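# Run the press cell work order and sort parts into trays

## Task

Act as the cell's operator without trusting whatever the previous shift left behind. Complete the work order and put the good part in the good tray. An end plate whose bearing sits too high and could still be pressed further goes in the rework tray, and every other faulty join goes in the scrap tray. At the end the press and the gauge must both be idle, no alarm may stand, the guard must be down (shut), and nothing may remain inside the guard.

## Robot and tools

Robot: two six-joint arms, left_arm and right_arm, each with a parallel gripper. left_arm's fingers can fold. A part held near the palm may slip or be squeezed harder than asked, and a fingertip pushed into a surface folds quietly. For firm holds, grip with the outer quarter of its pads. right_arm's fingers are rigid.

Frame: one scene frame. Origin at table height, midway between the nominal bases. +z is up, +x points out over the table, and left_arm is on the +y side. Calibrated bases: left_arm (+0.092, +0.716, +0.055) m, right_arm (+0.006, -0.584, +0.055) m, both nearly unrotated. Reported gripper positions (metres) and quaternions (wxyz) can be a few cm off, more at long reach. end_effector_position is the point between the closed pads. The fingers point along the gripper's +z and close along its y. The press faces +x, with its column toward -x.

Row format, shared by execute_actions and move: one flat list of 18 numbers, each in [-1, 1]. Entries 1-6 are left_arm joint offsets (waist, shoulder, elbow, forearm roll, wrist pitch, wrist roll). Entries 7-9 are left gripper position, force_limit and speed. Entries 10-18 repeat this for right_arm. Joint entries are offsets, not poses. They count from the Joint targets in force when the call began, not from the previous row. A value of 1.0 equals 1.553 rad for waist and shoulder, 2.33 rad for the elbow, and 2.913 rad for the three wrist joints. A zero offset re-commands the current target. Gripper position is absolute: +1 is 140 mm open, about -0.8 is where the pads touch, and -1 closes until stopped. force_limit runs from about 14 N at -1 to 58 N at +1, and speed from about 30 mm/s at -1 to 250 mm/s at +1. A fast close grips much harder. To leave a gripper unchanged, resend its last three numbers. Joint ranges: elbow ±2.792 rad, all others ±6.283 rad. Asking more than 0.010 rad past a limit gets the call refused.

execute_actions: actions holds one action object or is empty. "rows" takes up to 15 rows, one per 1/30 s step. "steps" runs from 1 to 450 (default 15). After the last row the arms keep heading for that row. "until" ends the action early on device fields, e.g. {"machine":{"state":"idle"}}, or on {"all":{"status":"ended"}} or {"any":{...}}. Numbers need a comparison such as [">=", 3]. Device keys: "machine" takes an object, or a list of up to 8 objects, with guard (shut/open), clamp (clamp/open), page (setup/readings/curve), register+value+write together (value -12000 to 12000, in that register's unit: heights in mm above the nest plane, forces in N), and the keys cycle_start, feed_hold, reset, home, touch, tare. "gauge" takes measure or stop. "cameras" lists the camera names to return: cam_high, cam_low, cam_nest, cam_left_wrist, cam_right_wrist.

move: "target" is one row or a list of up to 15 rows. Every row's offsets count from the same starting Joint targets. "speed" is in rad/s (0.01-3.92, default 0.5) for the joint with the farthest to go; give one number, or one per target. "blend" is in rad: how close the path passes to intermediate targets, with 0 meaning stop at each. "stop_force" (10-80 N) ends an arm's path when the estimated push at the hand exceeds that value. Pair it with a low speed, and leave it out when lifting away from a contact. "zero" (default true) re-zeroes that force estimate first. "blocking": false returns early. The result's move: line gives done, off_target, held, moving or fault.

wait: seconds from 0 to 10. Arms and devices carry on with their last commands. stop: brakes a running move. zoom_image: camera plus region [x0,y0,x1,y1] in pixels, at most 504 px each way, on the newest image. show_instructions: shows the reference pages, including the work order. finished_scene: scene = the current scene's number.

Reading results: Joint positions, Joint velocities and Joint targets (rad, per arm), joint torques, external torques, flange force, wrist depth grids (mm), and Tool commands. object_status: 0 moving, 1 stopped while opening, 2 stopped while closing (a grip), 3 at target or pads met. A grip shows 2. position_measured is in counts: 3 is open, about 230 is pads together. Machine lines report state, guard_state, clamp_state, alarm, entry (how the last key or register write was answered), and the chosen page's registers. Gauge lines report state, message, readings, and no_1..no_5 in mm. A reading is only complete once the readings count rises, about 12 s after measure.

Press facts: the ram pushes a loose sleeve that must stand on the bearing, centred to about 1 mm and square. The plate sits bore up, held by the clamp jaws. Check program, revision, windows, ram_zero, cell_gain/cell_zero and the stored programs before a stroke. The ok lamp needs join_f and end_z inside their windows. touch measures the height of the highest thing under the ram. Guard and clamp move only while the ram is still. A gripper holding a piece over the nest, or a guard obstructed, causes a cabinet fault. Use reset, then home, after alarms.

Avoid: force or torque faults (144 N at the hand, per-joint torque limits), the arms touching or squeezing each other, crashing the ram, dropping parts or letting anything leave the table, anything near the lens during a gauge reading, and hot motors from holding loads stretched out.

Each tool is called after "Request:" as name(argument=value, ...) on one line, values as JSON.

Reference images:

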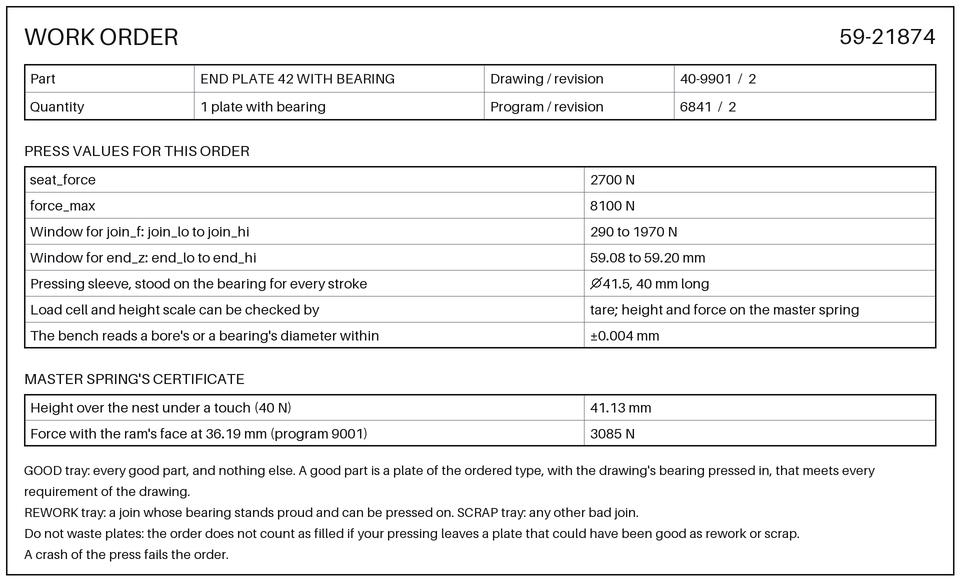

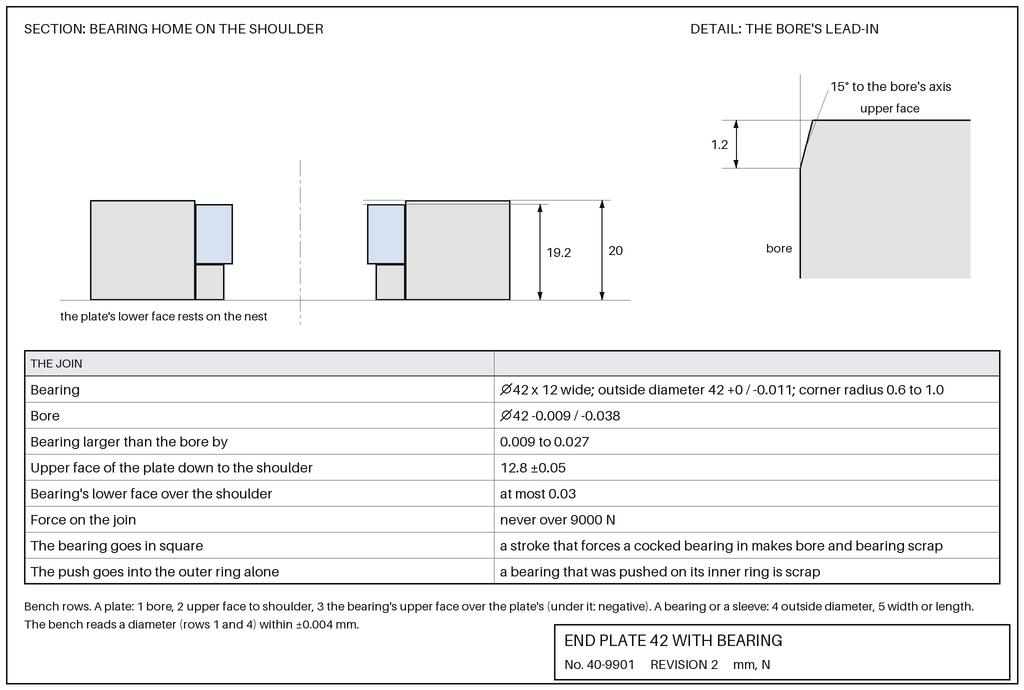

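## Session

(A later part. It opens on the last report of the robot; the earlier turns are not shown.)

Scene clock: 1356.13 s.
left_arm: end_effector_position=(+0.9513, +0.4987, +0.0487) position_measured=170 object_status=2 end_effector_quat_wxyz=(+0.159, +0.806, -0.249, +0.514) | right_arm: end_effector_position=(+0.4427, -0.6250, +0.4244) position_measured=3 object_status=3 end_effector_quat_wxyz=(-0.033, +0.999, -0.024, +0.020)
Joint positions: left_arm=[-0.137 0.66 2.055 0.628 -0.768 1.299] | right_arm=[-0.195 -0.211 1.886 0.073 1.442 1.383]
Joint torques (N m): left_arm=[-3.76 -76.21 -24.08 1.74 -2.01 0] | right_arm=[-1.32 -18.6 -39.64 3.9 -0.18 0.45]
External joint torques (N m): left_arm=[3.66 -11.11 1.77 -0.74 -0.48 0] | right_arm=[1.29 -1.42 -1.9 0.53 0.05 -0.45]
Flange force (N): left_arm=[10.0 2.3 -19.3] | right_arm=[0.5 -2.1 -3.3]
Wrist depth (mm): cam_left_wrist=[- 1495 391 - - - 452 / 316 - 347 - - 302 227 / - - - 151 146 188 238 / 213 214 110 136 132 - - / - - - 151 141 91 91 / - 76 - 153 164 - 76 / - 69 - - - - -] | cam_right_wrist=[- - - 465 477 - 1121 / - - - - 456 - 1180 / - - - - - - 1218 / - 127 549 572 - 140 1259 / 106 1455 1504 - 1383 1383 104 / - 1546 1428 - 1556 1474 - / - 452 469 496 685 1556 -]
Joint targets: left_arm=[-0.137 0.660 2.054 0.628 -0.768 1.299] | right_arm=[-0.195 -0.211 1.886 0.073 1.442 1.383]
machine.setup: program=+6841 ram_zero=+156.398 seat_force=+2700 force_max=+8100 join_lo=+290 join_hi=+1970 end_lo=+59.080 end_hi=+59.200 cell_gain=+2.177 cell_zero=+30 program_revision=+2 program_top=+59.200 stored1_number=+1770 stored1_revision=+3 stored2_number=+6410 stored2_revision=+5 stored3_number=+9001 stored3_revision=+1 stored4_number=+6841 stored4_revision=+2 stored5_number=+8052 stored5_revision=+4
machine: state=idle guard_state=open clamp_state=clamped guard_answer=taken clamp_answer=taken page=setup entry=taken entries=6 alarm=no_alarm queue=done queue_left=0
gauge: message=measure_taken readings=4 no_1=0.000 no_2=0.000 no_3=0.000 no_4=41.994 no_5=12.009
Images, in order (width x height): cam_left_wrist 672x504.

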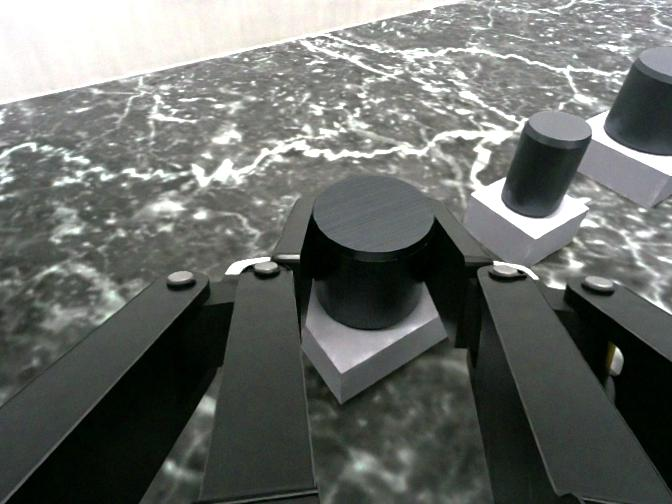

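Request:
move(target=[[0.05,-0.0889,0.0651,0.0302,-0.0101,-0.0082,-1,0,-1,0,0,0,0,0,0,1,1,1],[-0.0931,-0.0778,0.0248,-0.6106,-0.0346,0.2633,-1,0,-1,0,0,0,0,0,0,1,1,1]], speed=[0.2,0.5], blend=[0.02,0], cameras=["cam_left_wrist"])

Request:
move(target=[0,0.0437,0.0011,0.0181,-0.0105,-0.0286,-1,0,-1,0,0,0,0,0,0,1,1,1], speed=0.06, stop_force=12)

Request:
move(target=[0,0.0381,-0.0009,0.0133,-0.0093,-0.0218,-1,0,-1,0,0,0,0,0,0,1,1,1], speed=0.02, stop_force=10, cameras=["cam_left_wrist"])

Scene clock: 1374.93 s.
left_arm: end_effector_position=(+0.9089, +0.7598, +0.1061) position_measured=170 object_status=2 end_effector_quat_wxyz=(-0.159, +0.806, +0.249, +0.513) | right_arm: end_effector_position=(+0.4427, -0.6250, +0.4244) position_measured=3 object_status=3 end_effector_quat_wxyz=(-0.033, +0.999, -0.024, +0.020)
Joint positions: left_arm=[-0.281 0.539 2.112 -1.151 -0.869 2.066] | right_arm=[-0.195 -0.211 1.886 0.073 1.442 1.383]
Joint torques (N m): left_arm=[0.47 -70.26 -21.89 2.31 -3.55 -0.19] | right_arm=[-0.88 -19.05 -39.76 3.95 -0.14 0.47]
External joint torques (N m): left_arm=[-0.56 -1.92 3.64 -0.54 1.29 0.19] | right_arm=[0.82 -0.77 -1.63 0.46 0.02 -0.47]
Flange force (N): left_arm=[1.8 -4.9 -7.5] | right_arm=[1.1 -0.9 -2.7]
Wrist depth (mm): cam_left_wrist=[- - 2654 - - - - / 1724 1803 1985 409 - - 267 / 1618 1640 218 151 - 312 - / 1406 181 188 135 130 - - / - - - 210 153 91 93 / - 76 - 195 195 - 76 / - 69 - 174 174 - -] | cam_right_wrist=[504 504 - - - - 1110 / 541 - - 511 - - 1161 / 555 569 567 - - - 1218 / 549 137 - - - 141 1259 / 106 1455 1401 - 1375 1392 104 / - 1455 - 565 1446 1455 - / 468 454 465 495 1556 1525 -]
Joint targets: left_arm=[-0.281 0.539 2.112 -1.151 -0.869 2.066] | right_arm=[-0.195 -0.211 1.886 0.073 1.442 1.383]
machine.setup: program=+6841 ram_zero=+156.398 seat_force=+2700 force_max=+8100 join_lo=+290 join_hi=+1970 end_lo=+59.080 end_hi=+59.200 cell_gain=+2.177 cell_zero=+30 program_revision=+2 program_top=+59.200 stored1_number=+1770 stored1_revision=+3 stored2_number=+6410 stored2_revision=+5 stored3_number=+9001 stored3_revision=+1 stored4_number=+6841 stored4_revision=+2 stored5_number=+8052 stored5_revision=+4
machine: state=idle guard_state=open clamp_state=clamped guard_answer=taken clamp_answer=taken page=setup entry=taken entries=6 alarm=no_alarm queue=done queue_left=0
gauge: message=measure_taken readings=4 no_1=0.000 no_2=0.000 no_3=0.000 no_4=41.994 no_5=12.009
move: done
Images, in order (width x height): cam_left_wrist 672x504.

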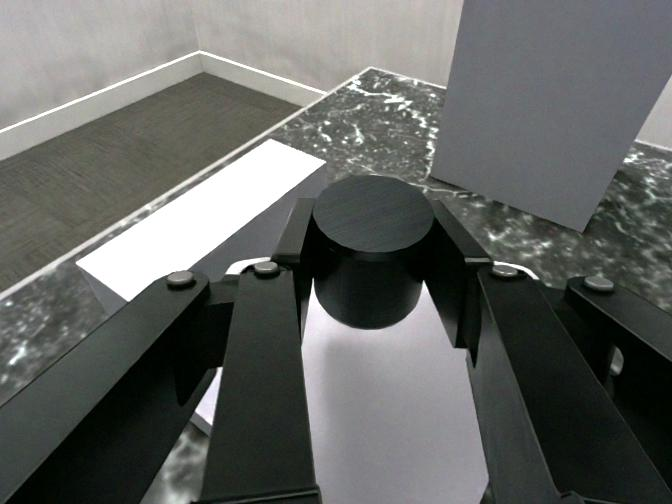

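Scene clock: 1377.10 s.
left_arm: end_effector_position=(+0.9090, +0.7597, +0.0661) position_measured=170 object_status=2 end_effector_quat_wxyz=(-0.159, +0.806, +0.249, +0.513) | right_arm: end_effector_position=(+0.4427, -0.6250, +0.4244) position_measured=3 object_status=3 end_effector_quat_wxyz=(-0.033, +0.999, -0.024, +0.020)
Joint positions: left_arm=[-0.281 0.607 2.115 -1.098 -0.899 1.983] | right_arm=[-0.195 -0.211 1.886 0.073 1.442 1.383]
Joint torques (N m): left_arm=[0.19 -72.64 -18.92 2.14 -3.64 -0.09] | right_arm=[-1.16 -18.79 -39.59 3.95 -0.23 0.52]
External joint torques (N m): left_arm=[-0.32 -3.26 3.29 -0.51 1.27 0.09] | right_arm=[1.1 -1.02 -1.8 0.47 0.11 -0.52]
Flange force (N): left_arm=[4.2 -5.2 -8.4] | right_arm=[0.9 -1.5 -3.2]
Wrist depth (mm): cam_left_wrist=[- - 3067 419 - - - / 1789 1952 188 209 - - 253 / 151 155 180 153 275 279 272 / - 154 180 135 130 238 238 / - - - 165 165 91 93 / - 76 - 153 153 - 76 / - 69 - 139 134 - -] | cam_right_wrist=[- - - - - - 1115 / - 547 520 509 - - 1192 / 555 545 - 530 558 - 1218 / - 129 584 - 1367 141 1288 / 106 1484 1428 - 1367 1392 104 / - 1514 1494 601 1494 1474 - / 1601 456 470 496 579 1514 -]
Joint targets: left_arm=[-0.281 0.607 2.115 -1.098 -0.899 1.983] | right_arm=[-0.195 -0.211 1.886 0.073 1.442 1.383]
machine.setup: program=+6841 ram_zero=+156.398 seat_force=+2700 force_max=+8100 join_lo=+290 join_hi=+1970 end_lo=+59.080 end_hi=+59.200 cell_gain=+2.177 cell_zero=+30 program_revision=+2 program_top=+59.200 stored1_number=+1770 stored1_revision=+3 stored2_number=+6410 stored2_revision=+5 stored3_number=+9001 stored3_revision=+1 stored4_number=+6841 stored4_revision=+2 stored5_number=+8052 stored5_revision=+4
machine: state=idle guard_state=open clamp_state=clamped guard_answer=taken clamp_answer=taken page=setup entry=taken entries=6 alarm=no_alarm queue=done queue_left=0
gauge: message=measure_taken readings=4 no_1=0.000 no_2=0.000 no_3=0.000 no_4=41.994 no_5=12.009
move: done

Scene clock: 1379.43 s.
left_arm: end_effector_position=(+0.9092, +0.7598, +0.0512) position_measured=170 object_status=2 end_effector_quat_wxyz=(-0.159, +0.806, +0.249, +0.513) | right_arm: end_effector_position=(+0.4427, -0.6250, +0.4244) position_measured=3 object_status=3 end_effector_quat_wxyz=(-0.033, +0.999, -0.024, +0.020)
Joint positions: left_arm=[-0.281 0.633 2.114 -1.08 -0.912 1.954] | right_arm=[-0.195 -0.211 1.886 0.073 1.442 1.383]
Joint torques (N m): left_arm=[-0.04 -58.78 -15 1.68 2.39 -0.11] | right_arm=[-1.41 -18.77 -39.96 3.92 -0.21 0.51]
External joint torques (N m): left_arm=[-0.15 -18.32 0.3 -0.1 -4.79 0.11] | right_arm=[1.38 -1.22 -1.51 0.51 0.09 -0.51]
Flange force (N): left_arm=[19.9 -9.9 -24.5] | right_arm=[0.3 -2.2 -2.7]
Wrist depth (mm): cam_left_wrist=[1652 - 198 404 - 245 230 / 149 157 171 297 307 285 - / 132 143 179 152 272 260 - / - 153 181 135 131 183 - / - - - 148 149 91 91 / - 76 - 137 138 - 76 / - 69 - 123 123 - -] | cam_right_wrist=[- 514 - 488 488 - 1143 / - - - - - - 1218 / - - 575 556 - - 1225 / - 127 - - - 140 1296 / 106 1428 1392 - 1410 1392 104 / 1567 1779 1504 584 1455 1446 - / 1590 455 469 496 1525 1546 -]
Joint targets: left_arm=[-0.281 0.633 2.114 -1.081 -0.912 1.954] | right_arm=[-0.195 -0.211 1.886 0.073 1.442 1.383]
machine.setup: program=+6841 ram_zero=+156.398 seat_force=+2700 force_max=+8100 join_lo=+290 join_hi=+1970 end_lo=+59.080 end_hi=+59.200 cell_gain=+2.177 cell_zero=+30 program_revision=+2 program_top=+59.200 stored1_number=+1770 stored1_revision=+3 stored2_number=+6410 stored2_revision=+5 stored3_number=+9001 stored3_revision=+1 stored4_number=+6841 stored4_revision=+2 stored5_number=+8052 stored5_revision=+4
machine: state=idle guard_state=open clamp_state=clamped guard_answer=taken clamp_answer=taken page=setup entry=taken entries=6 alarm=no_alarm queue=done queue_left=0
gauge: message=measure_taken readings=4 no_1=0.000 no_2=0.000 no_3=0.000 no_4=41.994 no_5=12.009
move: contact (left_arm); left_arm: the wrist roll is farthest, 0.035 rad from its target
Images, in order (width x height): cam_left_wrist 672x504.

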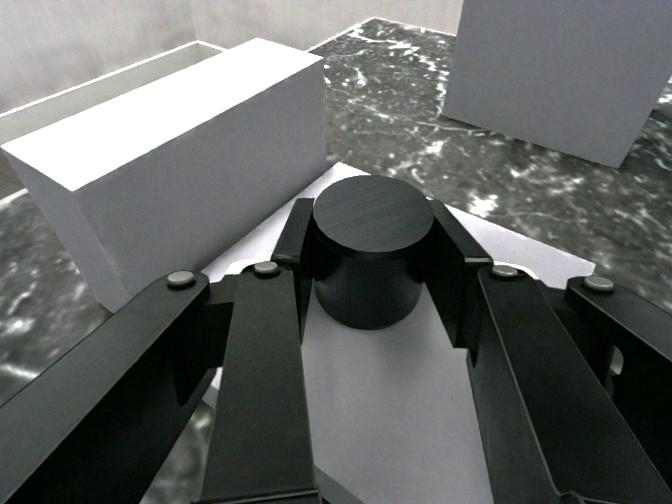

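Request:
execute_actions(actions=[{"rows":[[0,0,0,0,0,0,0.15,0,-1,0,0,0,0,0,0,1,1,1]],"steps":60}])

Request:
move(target=[[-0.1046,-0.0903,0.0564,-0.0612,-0.018,0.0142,0.15,0,-1,0,0,0,0,0,0,1,1,1],[-0.3102,-0.2285,0.1037,-0.1819,-0.0616,0.0624,0.15,0,-1,0,0,0,0,0,0,1,1,1]], speed=[0.2,0.5], blend=[0.05,0])

Request:
execute_actions(actions=[{"gauge":{"measure":true},"steps":450,"until":{"gauge":{"readings":[">",4]}}}])

Scene clock: 1387.07 s.
left_arm: end_effector_position=(+0.9092, +0.7598, +0.0512) position_measured=110 object_status=3 end_effector_quat_wxyz=(-0.159, +0.806, +0.249, +0.513) | right_arm: end_effector_position=(+0.4427, -0.6250, +0.4244) position_measured=3 object_status=3 end_effector_quat_wxyz=(-0.033, +0.999, -0.024, +0.020)
Joint positions: left_arm=[-0.281 0.633 2.114 -1.081 -0.912 1.954] | right_arm=[-0.195 -0.211 1.886 0.073 1.442 1.383]
Joint torques (N m): left_arm=[0.38 -70.73 -16.51 1.68 -2.52 -0.12] | right_arm=[-1.04 -19.25 -39.74 3.98 -0.16 0.56]
External joint torques (N m): left_arm=[-0.5 -6.26 1.93 -0.12 0.14 0.12] | right_arm=[0.99 -0.7 -1.75 0.45 0.04 -0.56]
Flange force (N): left_arm=[7.7 -5.2 -10.5] | right_arm=[1.4 -1.0 -2.9]
Wrist depth (mm): cam_left_wrist=[- - 184 432 - - 243 / - 157 169 196 311 - 252 / 132 143 179 202 273 - - / 153 149 142 136 162 122 217 / - 91 148 153 154 107 75 / - - 141 137 137 131 - / - - - 125 122 123 -] | cam_right_wrist=[- - - - 483 - 1121 / - - - - 535 509 1161 / 534 565 - - - 540 1218 / 540 148 - 591 1303 150 1245 / 106 1446 1418 - 1418 1367 104 / 1556 1535 1410 552 1446 1446 - / 463 455 466 496 593 1601 -]
Joint targets: left_arm=[-0.281 0.633 2.114 -1.081 -0.912 1.954] | right_arm=[-0.195 -0.211 1.886 0.073 1.442 1.383]
machine.setup: program=+6841 ram_zero=+156.398 seat_force=+2700 force_max=+8100 join_lo=+290 join_hi=+1970 end_lo=+59.080 end_hi=+59.200 cell_gain=+2.177 cell_zero=+30 program_revision=+2 program_top=+59.200 stored1_number=+1770 stored1_revision=+3 stored2_number=+6410 stored2_revision=+5 stored3_number=+9001 stored3_revision=+1 stored4_number=+6841 stored4_revision=+2 stored5_number=+8052 stored5_revision=+4
machine: state=idle guard_state=open clamp_state=clamped guard_answer=taken clamp_answer=taken page=setup entry=taken entries=6 alarm=no_alarm queue=done queue_left=0
gauge: message=measure_taken readings=4 no_1=0.000 no_2=0.000 no_3=0.000 no_4=41.994 no_5=12.009

Scene clock: 1389.10 s.
left_arm: end_effector_position=(+0.6857, +0.6057, +0.1758) position_measured=110 object_status=3 end_effector_quat_wxyz=(-0.158, +0.806, +0.248, +0.515) | right_arm: end_effector_position=(+0.4427, -0.6250, +0.4244) position_measured=3 object_status=3 end_effector_quat_wxyz=(-0.033, +0.999, -0.024, +0.020)
Joint positions: left_arm=[-0.763 0.278 2.355 -1.61 -1.091 2.136] | right_arm=[-0.195 -0.211 1.886 0.073 1.442 1.383]
Joint torques (N m): left_arm=[0.48 -41.99 -19.14 1.15 -2.19 -0.11] | right_arm=[-0.96 -19.17 -39.74 3.89 -0.2 0.51]
External joint torques (N m): left_arm=[-0.46 -4.46 1.73 -0.02 0.02 0.11] | right_arm=[0.9 -0.7 -1.66 0.53 0.07 -0.52]
Flange force (N): left_arm=[6.3 -7.4 -6.6] | right_arm=[1.2 -0.9 -2.8]
Wrist depth (mm): cam_left_wrist=[- - - 1544 - - - / 1952 2054 2036 470 - - - / 1737 - 434 422 441 - - / - - 134 386 370 123 - / - 91 124 337 331 107 75 / - - 281 293 297 - - / - - 264 254 - - -] | cam_right_wrist=[- - - 508 473 - 1126 / - 525 512 516 - - 1149 / - - - - - - 1245 / - 128 - - - 141 1273 / 106 1494 1437 - 1418 1358 104 / 1556 1636 - 588 - 1455 - / 1624 452 465 499 1525 1556 -]
Joint targets: left_arm=[-0.763 0.278 2.355 -1.610 -1.091 2.136] | right_arm=[-0.195 -0.211 1.886 0.073 1.442 1.383]
machine.setup: program=+6841 ram_zero=+156.398 seat_force=+2700 force_max=+8100 join_lo=+290 join_hi=+1970 end_lo=+59.080 end_hi=+59.200 cell_gain=+2.177 cell_zero=+30 program_revision=+2 program_top=+59.200 stored1_number=+1770 stored1_revision=+3 stored2_number=+6410 stored2_revision=+5 stored3_number=+9001 stored3_revision=+1 stored4_number=+6841 stored4_revision=+2 stored5_number=+8052 stored5_revision=+4
machine: state=idle guard_state=open clamp_state=clamped guard_answer=taken clamp_answer=taken page=setup entry=taken entries=6 alarm=no_alarm queue=done queue_left=0
gauge: message=measure_taken readings=4 no_1=0.000 no_2=0.000 no_3=0.000 no_4=41.994 no_5=12.009
move: done

Scene clock: 1401.30 s.
left_arm: end_effector_position=(+0.6857, +0.6057, +0.1758) position_measured=110 object_status=3 end_effector_quat_wxyz=(-0.158, +0.806, +0.248, +0.515) | right_arm: end_effector_position=(+0.4427, -0.6250, +0.4244) position_measured=3 object_status=3 end_effector_quat_wxyz=(-0.033, +0.999, -0.024, +0.020)
Joint positions: left_arm=[-0.763 0.278 2.355 -1.61 -1.091 2.136] | right_arm=[-0.195 -0.211 1.886 0.073 1.442 1.383]
Joint torques (N m): left_arm=[-0.42 -42.07 -19.37 1.25 -2.28 -0.05] | right_arm=[-1.01 -18.97 -39.67 3.92 -0.17 0.47]
External joint torques (N m): left_arm=[0.3 -4.27 1.62 -0.11 0.11 0.05] | right_arm=[0.96 -0.85 -1.68 0.5 0.05 -0.48]
Flange force (N): left_arm=[6.6 -7.4 -4.9] | right_arm=[1.0 -1.2 -2.9]
Wrist depth (mm): cam_left_wrist=[- - - - 508 492 - / 1874 2019 2228 459 - 612 - / 1675 1803 436 426 446 - - / - 400 135 389 387 122 364 / - 91 124 - - 107 76 / - - 282 - - - - / - - 265 254 249 - -] | cam_right_wrist=[495 - - - - - 1143 / - - - 526 521 - 1167 / - - - - - - 1231 / - 137 - - - 149 1281 / 106 1465 1428 - 1375 1375 104 / 1546 1556 1484 584 1418 1418 - / 1624 456 468 495 1525 1601 -]
Joint targets: left_arm=[-0.763 0.278 2.355 -1.610 -1.091 2.136] | right_arm=[-0.195 -0.211 1.886 0.073 1.442 1.383]
Tool commands: left_gripper/position=+0.15 left_gripper/force_limit=+0.0 left_gripper/speed=-1.0 right_gripper/position=+1.0 right_gripper/force_limit=+1.0 right_gripper/speed=+1.0
machine.setup: program=+6841 ram_zero=+156.398 seat_force=+2700 force_max=+8100 join_lo=+290 join_hi=+1970 end_lo=+59.080 end_hi=+59.200 cell_gain=+2.177 cell_zero=+30 program_revision=+2 program_top=+59.200 stored1_number=+1770 stored1_revision=+3 stored2_number=+6410 stored2_revision=+5 stored3_number=+9001 stored3_revision=+1 stored4_number=+6841 stored4_revision=+2 stored5_number=+8052 stored5_revision=+4
machine: state=idle guard_state=open clamp_state=clamped guard_answer=taken clamp_answer=taken page=setup entry=taken entries=6 alarm=no_alarm queue=done queue_left=0
gauge: message=measure_taken readings=5 no_1=0.000 no_2=0.000 no_3=0.000 no_4=41.497 no_5=40.002

Request:
move(target=[[0.2056,0.1382,-0.0473,0.1207,0.0436,-0.0482,0.15,0,-1,0,0,0,0,0,0,1,1,1],[0.3102,0.2285,-0.1037,0.1819,0.0616,-0.0624,0.15,0,-1,0,0,0,0,0,0,1,1,1]], speed=[0.5,0.2], blend=[0.05,0])

Request:
execute_actions(actions=[{"rows":[[0,0,0,0,0,0,-1,0,-1,0,0,0,0,0,0,1,1,1]],"steps":70}], cameras=["cam_left_wrist"])

Request:
move(target=[[0,-0.0604,-0.0009,-0.0241,0.0149,0.0385,-1,0,-1,0,0,0,0,0,0,1,1,1],[-0.0122,-0.3432,0.1227,0.3711,0.1243,-0.1315,-1,0,-1,0,0,0,0,0,0,1,1,1]], speed=[0.2,0.6], blend=[0.03,0])

Request:
move(target=[[-0.0874,0.1034,-0.1182,0.545,-0.1432,-0.2946,-1,0,-1,0,0,0,0,0,0,1,1,1],[-0.2738,0.2449,-0.1895,0.4485,-0.0799,-0.2603,-1,0,-1,0,0,0,0,0,0,1,1,1]], speed=[0.6,0.25], blend=[0.05,0], cameras=["cam_left_wrist","cam_nest"])

Request:
zoom_image(camera="cam_nest", region=[220, 90, 480, 350])

Request:
zoom_image(camera="cam_left_wrist", region=[270, 160, 480, 400])

Scene clock: 1424.83 s.
left_arm: end_effector_position=(+0.9092, +0.7598, +0.0512) position_measured=110 object_status=3 end_effector_quat_wxyz=(-0.159, +0.806, +0.249, +0.513) | right_arm: end_effector_position=(+0.4427, -0.6250, +0.4244) position_measured=3 object_status=3 end_effector_quat_wxyz=(-0.033, +0.999, -0.024, +0.020)
Joint positions: left_arm=[-0.281 0.633 2.114 -1.081 -0.912 1.954] | right_arm=[-0.195 -0.211 1.886 0.073 1.442 1.383]
Joint torques (N m): left_arm=[-0.24 -70.99 -16 1.73 -2.4 -0.16] | right_arm=[-0.99 -18.93 -39.54 3.87 -0.2 0.5]
External joint torques (N m): left_arm=[0.13 -6.12 1.56 -0.19 0.02 0.16] | right_arm=[0.95 -0.83 -1.72 0.54 0.08 -0.5]
Flange force (N): left_arm=[8.1 -5.1 -9.3] | right_arm=[1.1 -1.1 -3.0]
Wrist depth (mm): cam_left_wrist=[- - 1817 1554 - 252 - / - 158 169 217 306 - 248 / 132 143 179 208 253 262 - / 164 149 143 136 161 136 - / - 91 149 153 154 107 75 / - - 141 138 138 132 - / - - 143 128 122 122 -] | cam_right_wrist=[504 509 - - - - 1138 / - - 535 - - 486 1161 / 573 547 556 - - - 1211 / 559 138 - - - 141 1245 / 106 127 1410 - 1367 1418 104 / 1556 1514 - 601 1484 1446 - / 467 456 462 495 576 - -]
Joint targets: left_arm=[-0.281 0.633 2.114 -1.081 -0.912 1.954] | right_arm=[-0.195 -0.211 1.886 0.073 1.442 1.383]
machine.setup: program=+6841 ram_zero=+156.398 seat_force=+2700 force_max=+8100 join_lo=+290 join_hi=+1970 end_lo=+59.080 end_hi=+59.200 cell_gain=+2.177 cell_zero=+30 program_revision=+2 program_top=+59.200 stored1_number=+1770 stored1_revision=+3 stored2_number=+6410 stored2_revision=+5 stored3_number=+9001 stored3_revision=+1 stored4_number=+6841 stored4_revision=+2 stored5_number=+8052 stored5_revision=+4
machine: state=idle guard_state=open clamp_state=clamped guard_answer=taken clamp_answer=taken page=setup entry=taken entries=6 alarm=no_alarm queue=done queue_left=0
gauge: message=measure_taken readings=5 no_1=0.000 no_2=0.000 no_3=0.000 no_4=41.497 no_5=40.002
move: done

Scene clock: 1427.37 s.
left_arm: end_effector_position=(+0.9092, +0.7598, +0.0512) position_measured=170 object_status=2 end_effector_quat_wxyz=(-0.159, +0.806, +0.249, +0.513) | right_arm: end_effector_position=(+0.4427, -0.6250, +0.4244) position_measured=3 object_status=3 end_effector_quat_wxyz=(-0.033, +0.999, -0.024, +0.020)
Joint positions: left_arm=[-0.281 0.633 2.114 -1.08 -0.912 1.954] | right_arm=[-0.195 -0.211 1.886 0.073 1.442 1.383]
Joint torques (N m): left_arm=[1.06 -68.73 -16.94 1.68 -1.75 -0.01] | right_arm=[-0.58 -18.79 -39.63 3.94 -0.15 0.53]
External joint torques (N m): left_arm=[-1.18 -8.31 2.29 -0.11 -0.65 0.01] | right_arm=[0.54 -1.13 -1.83 0.49 0.03 -0.53]
Flange force (N): left_arm=[8.9 -6.2 -14.5] | right_arm=[0.6 -0.2 -3.2]
Wrist depth (mm): cam_left_wrist=[- - 195 2147 - - - / 148 157 176 195 - 267 - / 132 143 187 152 152 - - / 166 153 180 135 131 182 - / - - - 148 148 91 91 / - 76 - 137 137 - 76 / - 69 - 125 123 - -] | cam_right_wrist=[513 - - - - 479 1126 / - 525 - - - 484 1167 / - - - - - - 1205 / - 129 - - 1225 150 1281 / 106 1494 1474 - 1392 1375 104 / 1535 1535 1484 - 1465 1474 - / 474 456 466 496 1504 1556 -]
Joint targets: left_arm=[-0.281 0.633 2.114 -1.081 -0.912 1.954] | right_arm=[-0.195 -0.211 1.886 0.073 1.442 1.383]
machine.setup: program=+6841 ram_zero=+156.398 seat_force=+2700 force_max=+8100 join_lo=+290 join_hi=+1970 end_lo=+59.080 end_hi=+59.200 cell_gain=+2.177 cell_zero=+30 program_revision=+2 program_top=+59.200 stored1_number=+1770 stored1_revision=+3 stored2_number=+6410 stored2_revision=+5 stored3_number=+9001 stored3_revision=+1 stored4_number=+6841 stored4_revision=+2 stored5_number=+8052 stored5_revision=+4
machine: state=idle guard_state=open clamp_state=clamped guard_answer=taken clamp_answer=taken page=setup entry=taken entries=6 alarm=no_alarm queue=done queue_left=0
gauge: message=measure_taken readings=5 no_1=0.000 no_2=0.000 no_3=0.000 no_4=41.497 no_5=40.002
Images, in order (width x height): cam_left_wrist 672x504.

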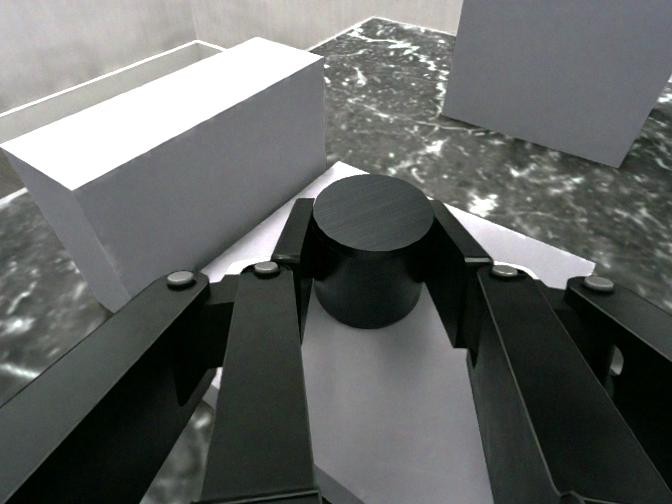

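Scene clock: 1430.33 s.
left_arm: end_effector_position=(+0.7763, +0.5425, +0.2538) position_measured=170 object_status=2 end_effector_quat_wxyz=(+0.083, +0.819, -0.123, +0.555) | right_arm: end_effector_position=(+0.4427, -0.6250, +0.4244) position_measured=3 object_status=3 end_effector_quat_wxyz=(-0.033, +0.999, -0.024, +0.020)
Joint positions: left_arm=[-0.3 0.1 2.4 0 -0.55 1.571] | right_arm=[-0.195 -0.211 1.886 0.073 1.442 1.383]
Joint torques (N m): left_arm=[0.69 -38 -32.49 2.64 -4.13 -0.16] | right_arm=[-1.21 -19.24 -39.67 3.97 -0.16 0.46]
External joint torques (N m): left_arm=[-0.71 -0.57 4.45 -0.03 1.51 0.16] | right_arm=[1.19 -0.74 -1.69 0.45 0.04 -0.46]
Flange force (N): left_arm=[-1.2 3.1 -8.1] | right_arm=[1.3 -1.7 -2.8]
Wrist depth (mm): cam_left_wrist=[- 1524 - - 1574 1699 2001 / - - - - - - 1936 / - 1574 - 152 - - - / 470 - - 135 131 446 524 / - - - 151 - 91 93 / - 76 - 400 - - 76 / - 69 - - - - -] | cam_right_wrist=[- - - 499 496 - 1126 / - - - - - 524 1205 / - 558 - 544 537 527 1199 / - 138 - - 573 150 1259 / 106 1437 1590 - 1342 1367 104 / 1546 1465 1567 594 - 1428 - / 472 452 467 500 1446 1525 -]
Joint targets: left_arm=[-0.300 0.100 2.400 0.000 -0.550 1.571] | right_arm=[-0.195 -0.211 1.886 0.073 1.442 1.383]
machine.setup: program=+6841 ram_zero=+156.398 seat_force=+2700 force_max=+8100 join_lo=+290 join_hi=+1970 end_lo=+59.080 end_hi=+59.200 cell_gain=+2.177 cell_zero=+30 program_revision=+2 program_top=+59.200 stored1_number=+1770 stored1_revision=+3 stored2_number=+6410 stored2_revision=+5 stored3_number=+9001 stored3_revision=+1 stored4_number=+6841 stored4_revision=+2 stored5_number=+8052 stored5_revision=+4
machine: state=idle guard_state=open clamp_state=clamped guard_answer=taken clamp_answer=taken page=setup entry=taken entries=6 alarm=no_alarm queue=done queue_left=0
gauge: message=measure_taken readings=5 no_1=0.000 no_2=0.000 no_3=0.000 no_4=41.497 no_5=40.002
move: done

Scene clock: 1434.57 s.
left_arm: end_effector_position=(+0.6008, +0.0121, +0.1908) position_measured=170 object_status=2 end_effector_quat_wxyz=(+0.380, +0.596, -0.597, +0.380) | right_arm: end_effector_position=(+0.4427, -0.6250, +0.4244) position_measured=3 object_status=3 end_effector_quat_wxyz=(-0.033, +0.999, -0.024, +0.020)
Joint positions: left_arm=[-0.725 0.48 1.958 1.307 -0.782 0.813] | right_arm=[-0.195 -0.211 1.886 0.073 1.442 1.383]
Joint torques (N m): left_arm=[0.4 -78.1 -35.95 -0.95 -2.93 -0.1] | right_arm=[-0.94 -19.11 -39.62 3.93 -0.22 0.52]
External joint torques (N m): left_arm=[-0.46 -3.15 3.41 0.44 1.06 0.1] | right_arm=[0.88 -0.8 -1.91 0.5 0.09 -0.53]
Flange force (N): left_arm=[1.3 8.6 -6.4] | right_arm=[1.4 -0.9 -3.3]
Wrist depth (mm): cam_left_wrist=[- 996 - 806 729 - - / - - 557 612 626 - - / 456 314 325 152 331 307 - / 385 270 272 135 131 281 - / - - - 168 169 91 91 / - 76 - 167 167 - 76 / - 69 - 151 152 - -] | cam_right_wrist=[- - 505 498 480 - 1078 / - - - - - - 1186 / 569 - - 543 - - 1245 / - 128 - - 593 141 1266 / 106 1428 1465 - 1410 1410 104 / 1590 1514 1514 560 1437 1437 - / 1612 453 467 495 1504 1525 -]
Joint targets: left_arm=[-0.726 0.481 1.958 1.307 -0.782 0.813] | right_arm=[-0.195 -0.211 1.886 0.073 1.442 1.383]
machine.setup: program=+6841 ram_zero=+156.398 seat_force=+2700 force_max=+8100 join_lo=+290 join_hi=+1970 end_lo=+59.080 end_hi=+59.200 cell_gain=+2.177 cell_zero=+30 program_revision=+2 program_top=+59.200 stored1_number=+1770 stored1_revision=+3 stored2_number=+6410 stored2_revision=+5 stored3_number=+9001 stored3_revision=+1 stored4_number=+6841 stored4_revision=+2 stored5_number=+8052 stored5_revision=+4
machine: state=idle guard_state=open clamp_state=clamped guard_answer=taken clamp_answer=taken page=setup entry=taken entries=6 alarm=no_alarm queue=done queue_left=0
gauge: message=measure_taken readings=5 no_1=0.000 no_2=0.000 no_3=0.000 no_4=41.497 no_5=40.002
move: done
Images, in order (width x height): cam_nest 672x504, cam_left_wrist 672x504.

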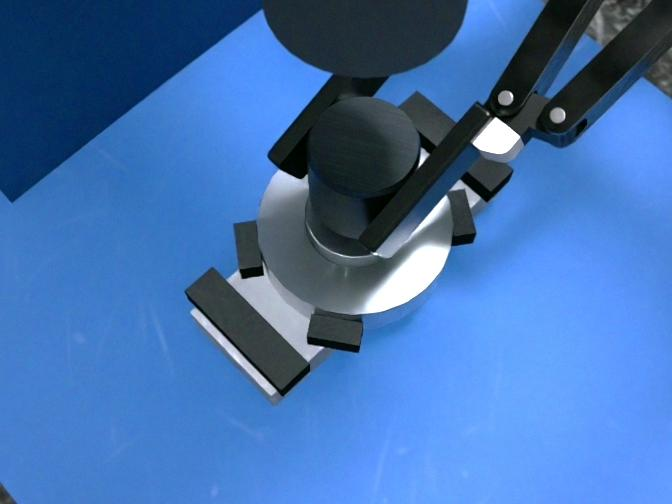

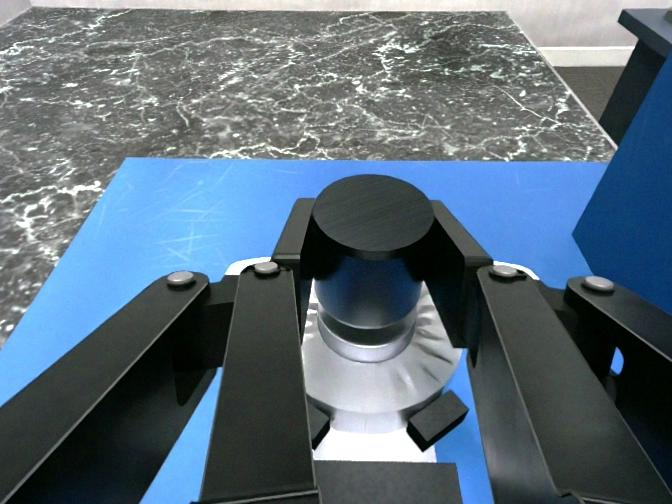

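Scaled by 1.938 from the camera's 672x504 image, which has a finer 960x720 frame.

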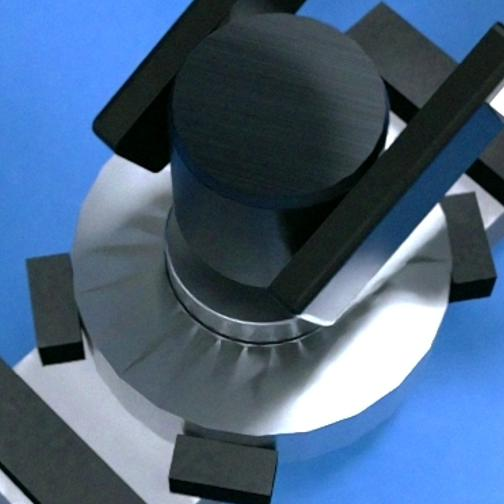

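Scaled by 2.100 from the camera's 672x504 image, which has a finer 960x720 frame.

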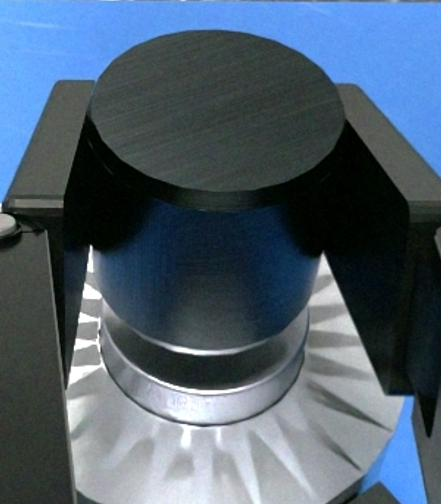

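Request:
move(target=[0,0.0087,0.0015,-0.0055,-0.0016,0.0078,-1,0,-1,0,0,0,0,0,0,1,1,1], speed=0.03, stop_force=12, cameras=["cam_left_wrist","cam_nest"])

Request:
zoom_image(camera="cam_nest", region=[260, 110, 460, 290])

Request:
zoom_image(camera="cam_left_wrist", region=[270, 160, 480, 400])

Scene clock: 1459.23 s.
left_arm: end_effector_position=(+0.6007, +0.0120, +0.1807) position_measured=170 object_status=2 end_effector_quat_wxyz=(+0.380, +0.596, -0.597, +0.380) | right_arm: end_effector_position=(+0.4427, -0.6250, +0.4244) position_measured=3 object_status=3 end_effector_quat_wxyz=(-0.033, +0.999, -0.024, +0.020)
Joint positions: left_arm=[-0.726 0.494 1.962 1.291 -0.787 0.836] | right_arm=[-0.195 -0.211 1.886 0.073 1.442 1.383]
Joint torques (N m): left_arm=[0.28 -79.21 -35.68 -0.84 -3 -0.05] | right_arm=[-1.15 -18.94 -39.68 4 -0.27 0.52]
External joint torques (N m): left_arm=[-0.43 -2.94 3.46 0.39 1.08 0.05] | right_arm=[1.1 -0.87 -1.64 0.41 0.15 -0.52]
Flange force (N): left_arm=[1.2 8.4 -6.3] | right_arm=[1.0 -1.4 -2.9]
Wrist depth (mm): cam_left_wrist=[- - - - 772 829 - / 585 589 595 585 - - 2293 / - 308 293 147 309 293 - / 247 266 257 135 132 267 - / - - - 161 162 91 91 / - 76 - 159 158 - 76 / - 69 - 142 142 - -] | cam_right_wrist=[- 521 - - 487 486 1115 / 537 525 - 524 514 513 1138 / - - 544 - - - 1231 / - 127 - 549 - 141 1259 / 106 1437 1410 - 1392 1383 104 / 1590 1546 1474 - 1428 1428 - / 1556 457 472 491 1556 1546 -]
Joint targets: left_arm=[-0.726 0.494 1.962 1.291 -0.787 0.836] | right_arm=[-0.195 -0.211 1.886 0.073 1.442 1.383]
machine.setup: program=+6841 ram_zero=+156.398 seat_force=+2700 force_max=+8100 join_lo=+290 join_hi=+1970 end_lo=+59.080 end_hi=+59.200 cell_gain=+2.177 cell_zero=+30 program_revision=+2 program_top=+59.200 stored1_number=+1770 stored1_revision=+3 stored2_number=+6410 stored2_revision=+5 stored3_number=+9001 stored3_revision=+1 stored4_number=+6841 stored4_revision=+2 stored5_number=+8052 stored5_revision=+4
machine: state=idle guard_state=open clamp_state=clamped guard_answer=taken clamp_answer=taken page=setup entry=taken entries=6 alarm=no_alarm queue=done queue_left=0
gauge: message=measure_taken readings=5 no_1=0.000 no_2=0.000 no_3=0.000 no_4=41.497 no_5=40.002
move: done
Images, in order (width x height): cam_nest 672x504, cam_left_wrist 672x504.

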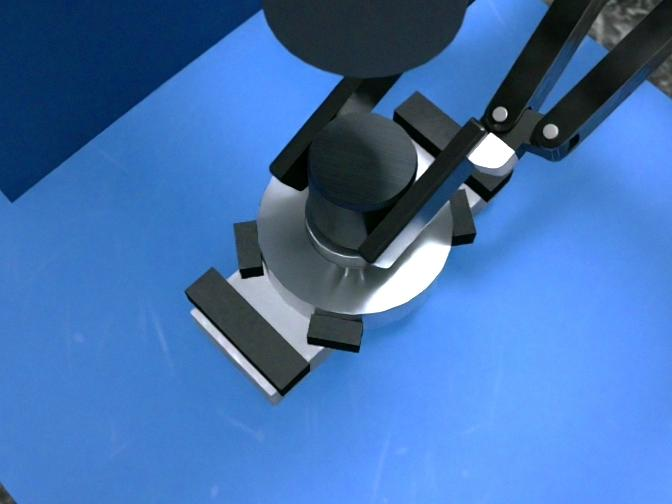

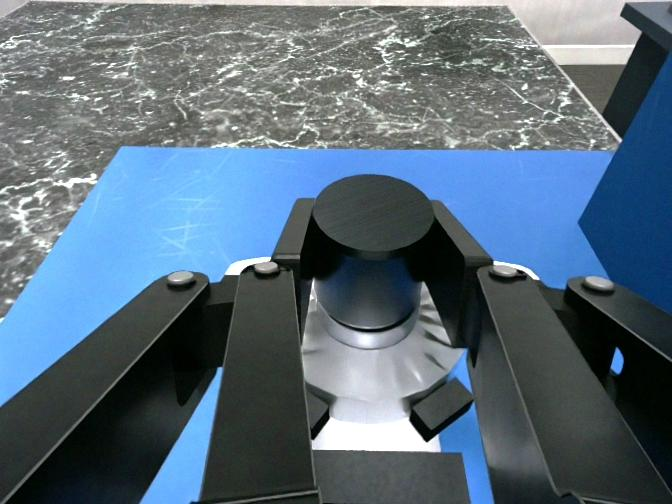

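Scaled by 2.520 from the camera's 672x504 image, which has a finer 960x720 frame.

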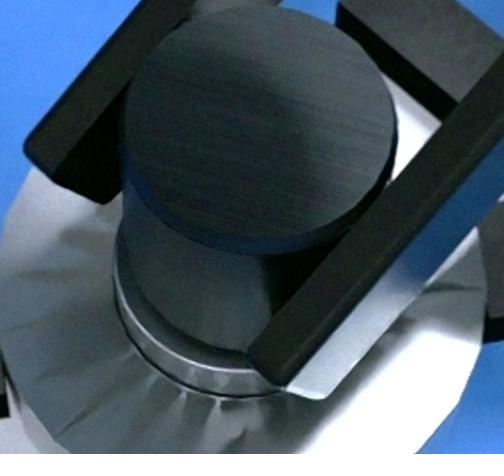

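Scaled by 2.100 from the camera's 672x504 image, which has a finer 960x720 frame.

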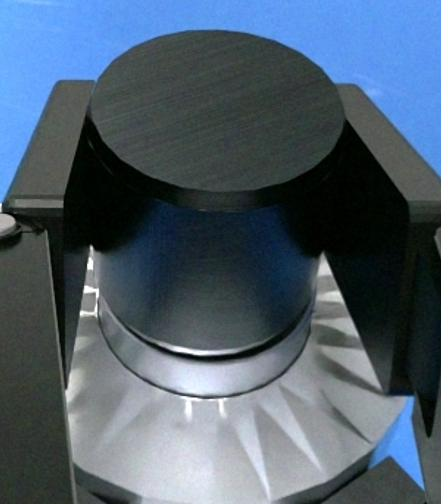

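Request:
move(target=[0,0.0131,0.0022,-0.0082,-0.0024,0.0117,-1,0,-1,0,0,0,0,0,0,1,1,1], speed=0.012, stop_force=10, cameras=["cam_left_wrist","cam_nest"])

Request:
zoom_image(camera="cam_nest", region=[290, 160, 420, 290])

Request:
zoom_image(camera="cam_left_wrist", region=[300, 250, 440, 380])

Scene clock: 1472.97 s.
left_arm: end_effector_position=(+0.6007, +0.0119, +0.1765) position_measured=170 object_status=2 end_effector_quat_wxyz=(+0.380, +0.596, -0.597, +0.380) | right_arm: end_effector_position=(+0.4427, -0.6250, +0.4244) position_measured=3 object_status=3 end_effector_quat_wxyz=(-0.033, +0.999, -0.024, +0.020)
Joint positions: left_arm=[-0.726 0.5 1.963 1.284 -0.789 0.846] | right_arm=[-0.195 -0.211 1.886 0.073 1.442 1.383]
Joint torques (N m): left_arm=[-5 -66.11 -29.91 0.83 -0.38 -0.13] | right_arm=[-1.05 -18.77 -39.77 3.95 -0.12 0.46]
External joint torques (N m): left_arm=[4.86 -16.24 -1.93 -1.26 -1.55 0.13] | right_arm=[1.02 -1.12 -1.56 0.46 0 -0.46]
Flange force (N): left_arm=[11.5 7.6 -21.8] | right_arm=[0.5 -1.4 -2.6]
Wrist depth (mm): cam_left_wrist=[- - - - - - - / 560 610 - - - 557 538 / 469 301 302 152 301 289 281 / 251 262 252 135 131 262 - / - - - 160 160 91 91 / - 76 - 156 155 - 76 / - 69 - 138 139 - -] | cam_right_wrist=[512 501 - 504 - - 1132 / - 503 534 509 - - 1167 / - - - - 531 - 1252 / - 127 584 - 560 140 1296 / 106 1465 1504 681 1392 1410 104 / - 1567 1494 596 1465 1455 - / 463 456 473 494 1514 1546 -]
Joint targets: left_arm=[-0.726 0.500 1.963 1.284 -0.789 0.846] | right_arm=[-0.195 -0.211 1.886 0.073 1.442 1.383]
machine.setup: program=+6841 ram_zero=+156.398 seat_force=+2700 force_max=+8100 join_lo=+290 join_hi=+1970 end_lo=+59.080 end_hi=+59.200 cell_gain=+2.177 cell_zero=+30 program_revision=+2 program_top=+59.200 stored1_number=+1770 stored1_revision=+3 stored2_number=+6410 stored2_revision=+5 stored3_number=+9001 stored3_revision=+1 stored4_number=+6841 stored4_revision=+2 stored5_number=+8052 stored5_revision=+4
machine: state=idle guard_state=open clamp_state=clamped guard_answer=taken clamp_answer=taken page=setup entry=taken entries=6 alarm=no_alarm queue=done queue_left=0
gauge: message=measure_taken readings=5 no_1=0.000 no_2=0.000 no_3=0.000 no_4=41.497 no_5=40.002
move: contact (left_arm); left_arm: the wrist roll is farthest, 0.024 rad from its target
Images, in order (width x height): cam_nest 672x504, cam_left_wrist 672x504.

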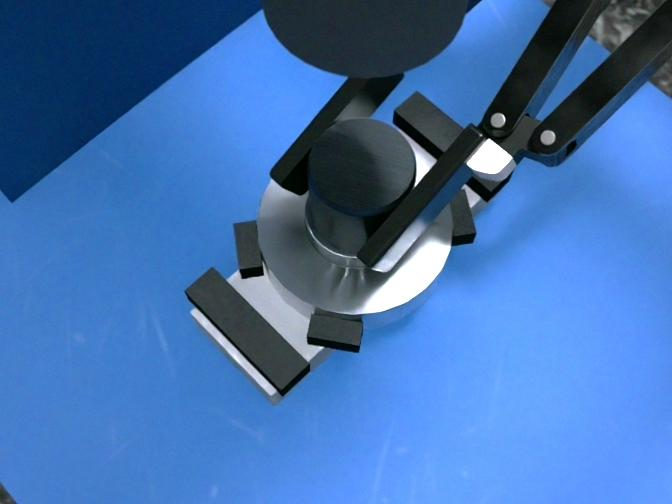

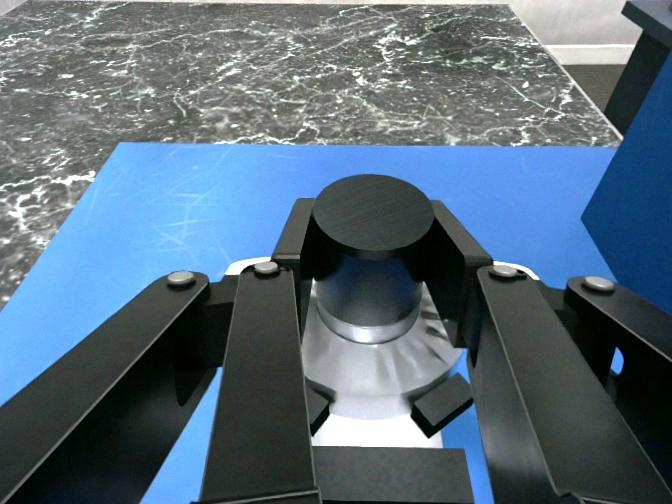

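Scaled by 3.877 from the camera's 672x504 image, which has a finer 960x720 frame.

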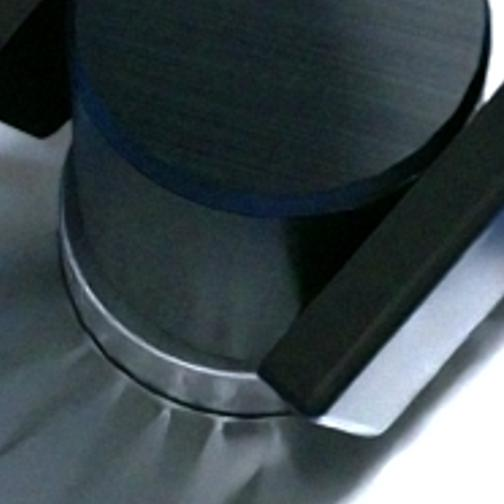

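Scaled by 3.600 from the camera's 672x504 image, which has a finer 960x720 frame.

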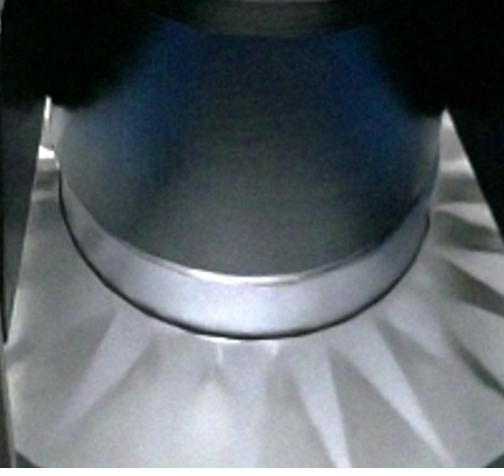

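Request:
execute_actions(actions=[{"rows":[[0,0,0,0,0,0,0.1,0,-1,0,0,0,0,0,0,1,1,1]],"steps":60}], cameras=["cam_left_wrist","cam_nest"])

Request:
zoom_image(camera="cam_nest", region=[260, 110, 460, 290])

Request:
zoom_image(camera="cam_left_wrist", region=[270, 160, 480, 400])

Scene clock: 1483.07 s.
left_arm: end_effector_position=(+0.6007, +0.0119, +0.1765) position_measured=117 object_status=3 end_effector_quat_wxyz=(+0.380, +0.596, -0.597, +0.380) | right_arm: end_effector_position=(+0.4427, -0.6250, +0.4244) position_measured=3 object_status=3 end_effector_quat_wxyz=(-0.033, +0.999, -0.024, +0.020)
Joint positions: left_arm=[-0.726 0.5 1.963 1.284 -0.789 0.846] | right_arm=[-0.195 -0.211 1.886 0.073 1.442 1.383]
Joint torques (N m): left_arm=[0.26 -75.98 -33.15 -0.22 -2 -0.05] | right_arm=[-1.85 -19.31 -39.58 3.94 -0.18 0.53]
External joint torques (N m): left_arm=[-0.33 -6.39 1.32 -0.21 0.07 0.05] | right_arm=[1.81 -0.7 -1.98 0.49 0.06 -0.53]
Flange force (N): left_arm=[4.8 8.4 -8.2] | right_arm=[2.0 -3.0 -3.2]
Wrist depth (mm): cam_left_wrist=[757 731 745 767 772 757 - / 568 593 595 - 604 575 621 / 490 290 302 152 290 302 - / 250 260 133 135 139 140 - / - 91 164 159 164 105 76 / - - 185 156 156 190 - / - - 169 135 138 - -] | cam_right_wrist=[529 - - 480 511 484 1126 / 536 519 565 - 515 486 1161 / - 559 556 - 509 - 1211 / - 137 567 553 - 141 1252 / 106 1437 1410 - 1383 1375 104 / 1590 1546 1474 616 1504 1418 - / 1648 455 466 498 1474 1446 -]
Joint targets: left_arm=[-0.726 0.500 1.963 1.284 -0.789 0.846] | right_arm=[-0.195 -0.211 1.886 0.073 1.442 1.383]
machine.setup: program=+6841 ram_zero=+156.398 seat_force=+2700 force_max=+8100 join_lo=+290 join_hi=+1970 end_lo=+59.080 end_hi=+59.200 cell_gain=+2.177 cell_zero=+30 program_revision=+2 program_top=+59.200 stored1_number=+1770 stored1_revision=+3 stored2_number=+6410 stored2_revision=+5 stored3_number=+9001 stored3_revision=+1 stored4_number=+6841 stored4_revision=+2 stored5_number=+8052 stored5_revision=+4
machine: state=idle guard_state=open clamp_state=clamped guard_answer=taken clamp_answer=taken page=setup entry=taken entries=6 alarm=no_alarm queue=done queue_left=0
gauge: message=measure_taken readings=5 no_1=0.000 no_2=0.000 no_3=0.000 no_4=41.497 no_5=40.002
Images, in order (width x height): cam_nest 672x504, cam_left_wrist 672x504.

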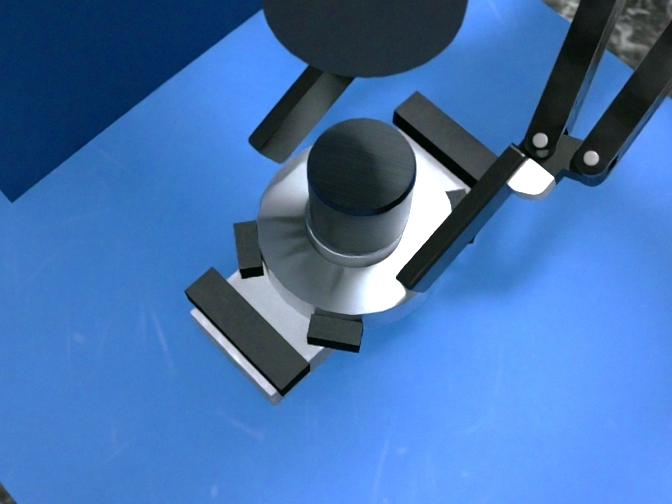

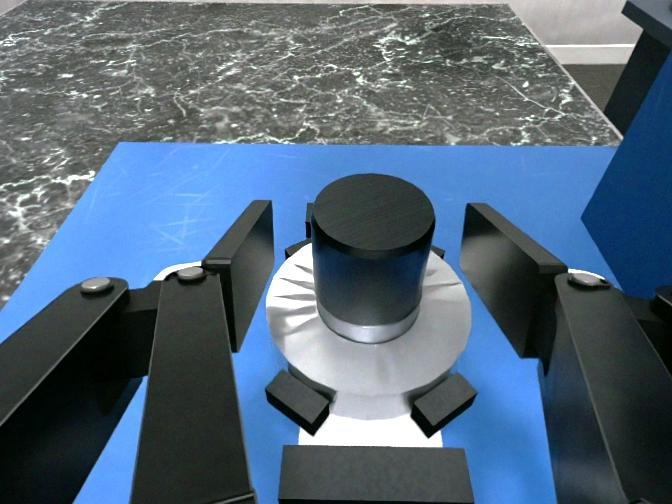

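Scaled by 2.520 from the camera's 672x504 image, which has a finer 960x720 frame.

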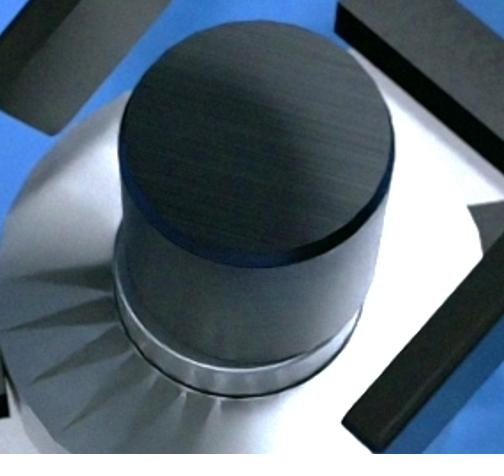

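Scaled by 2.100 from the camera's 672x504 image, which has a finer 960x720 frame.

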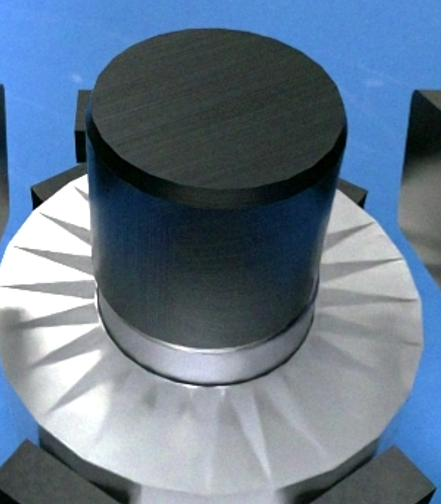

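Request:
zoom_image(camera="cam_nest", region=[295, 190, 415, 280])

Request:
zoom_image(camera="cam_left_wrist", region=[300, 260, 440, 360])

Scaled by 4.200 from the camera's 672x504 image, which has a finer 960x720 frame.

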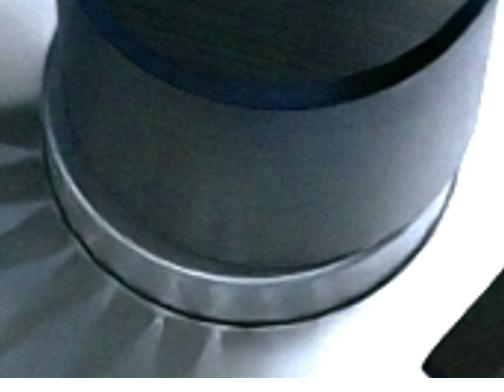

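Scaled by 3.600 from the camera's 672x504 image, which has a finer 960x720 frame.

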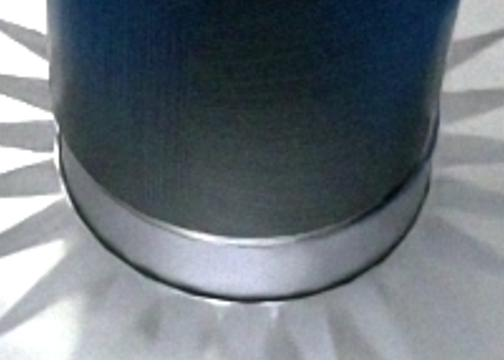

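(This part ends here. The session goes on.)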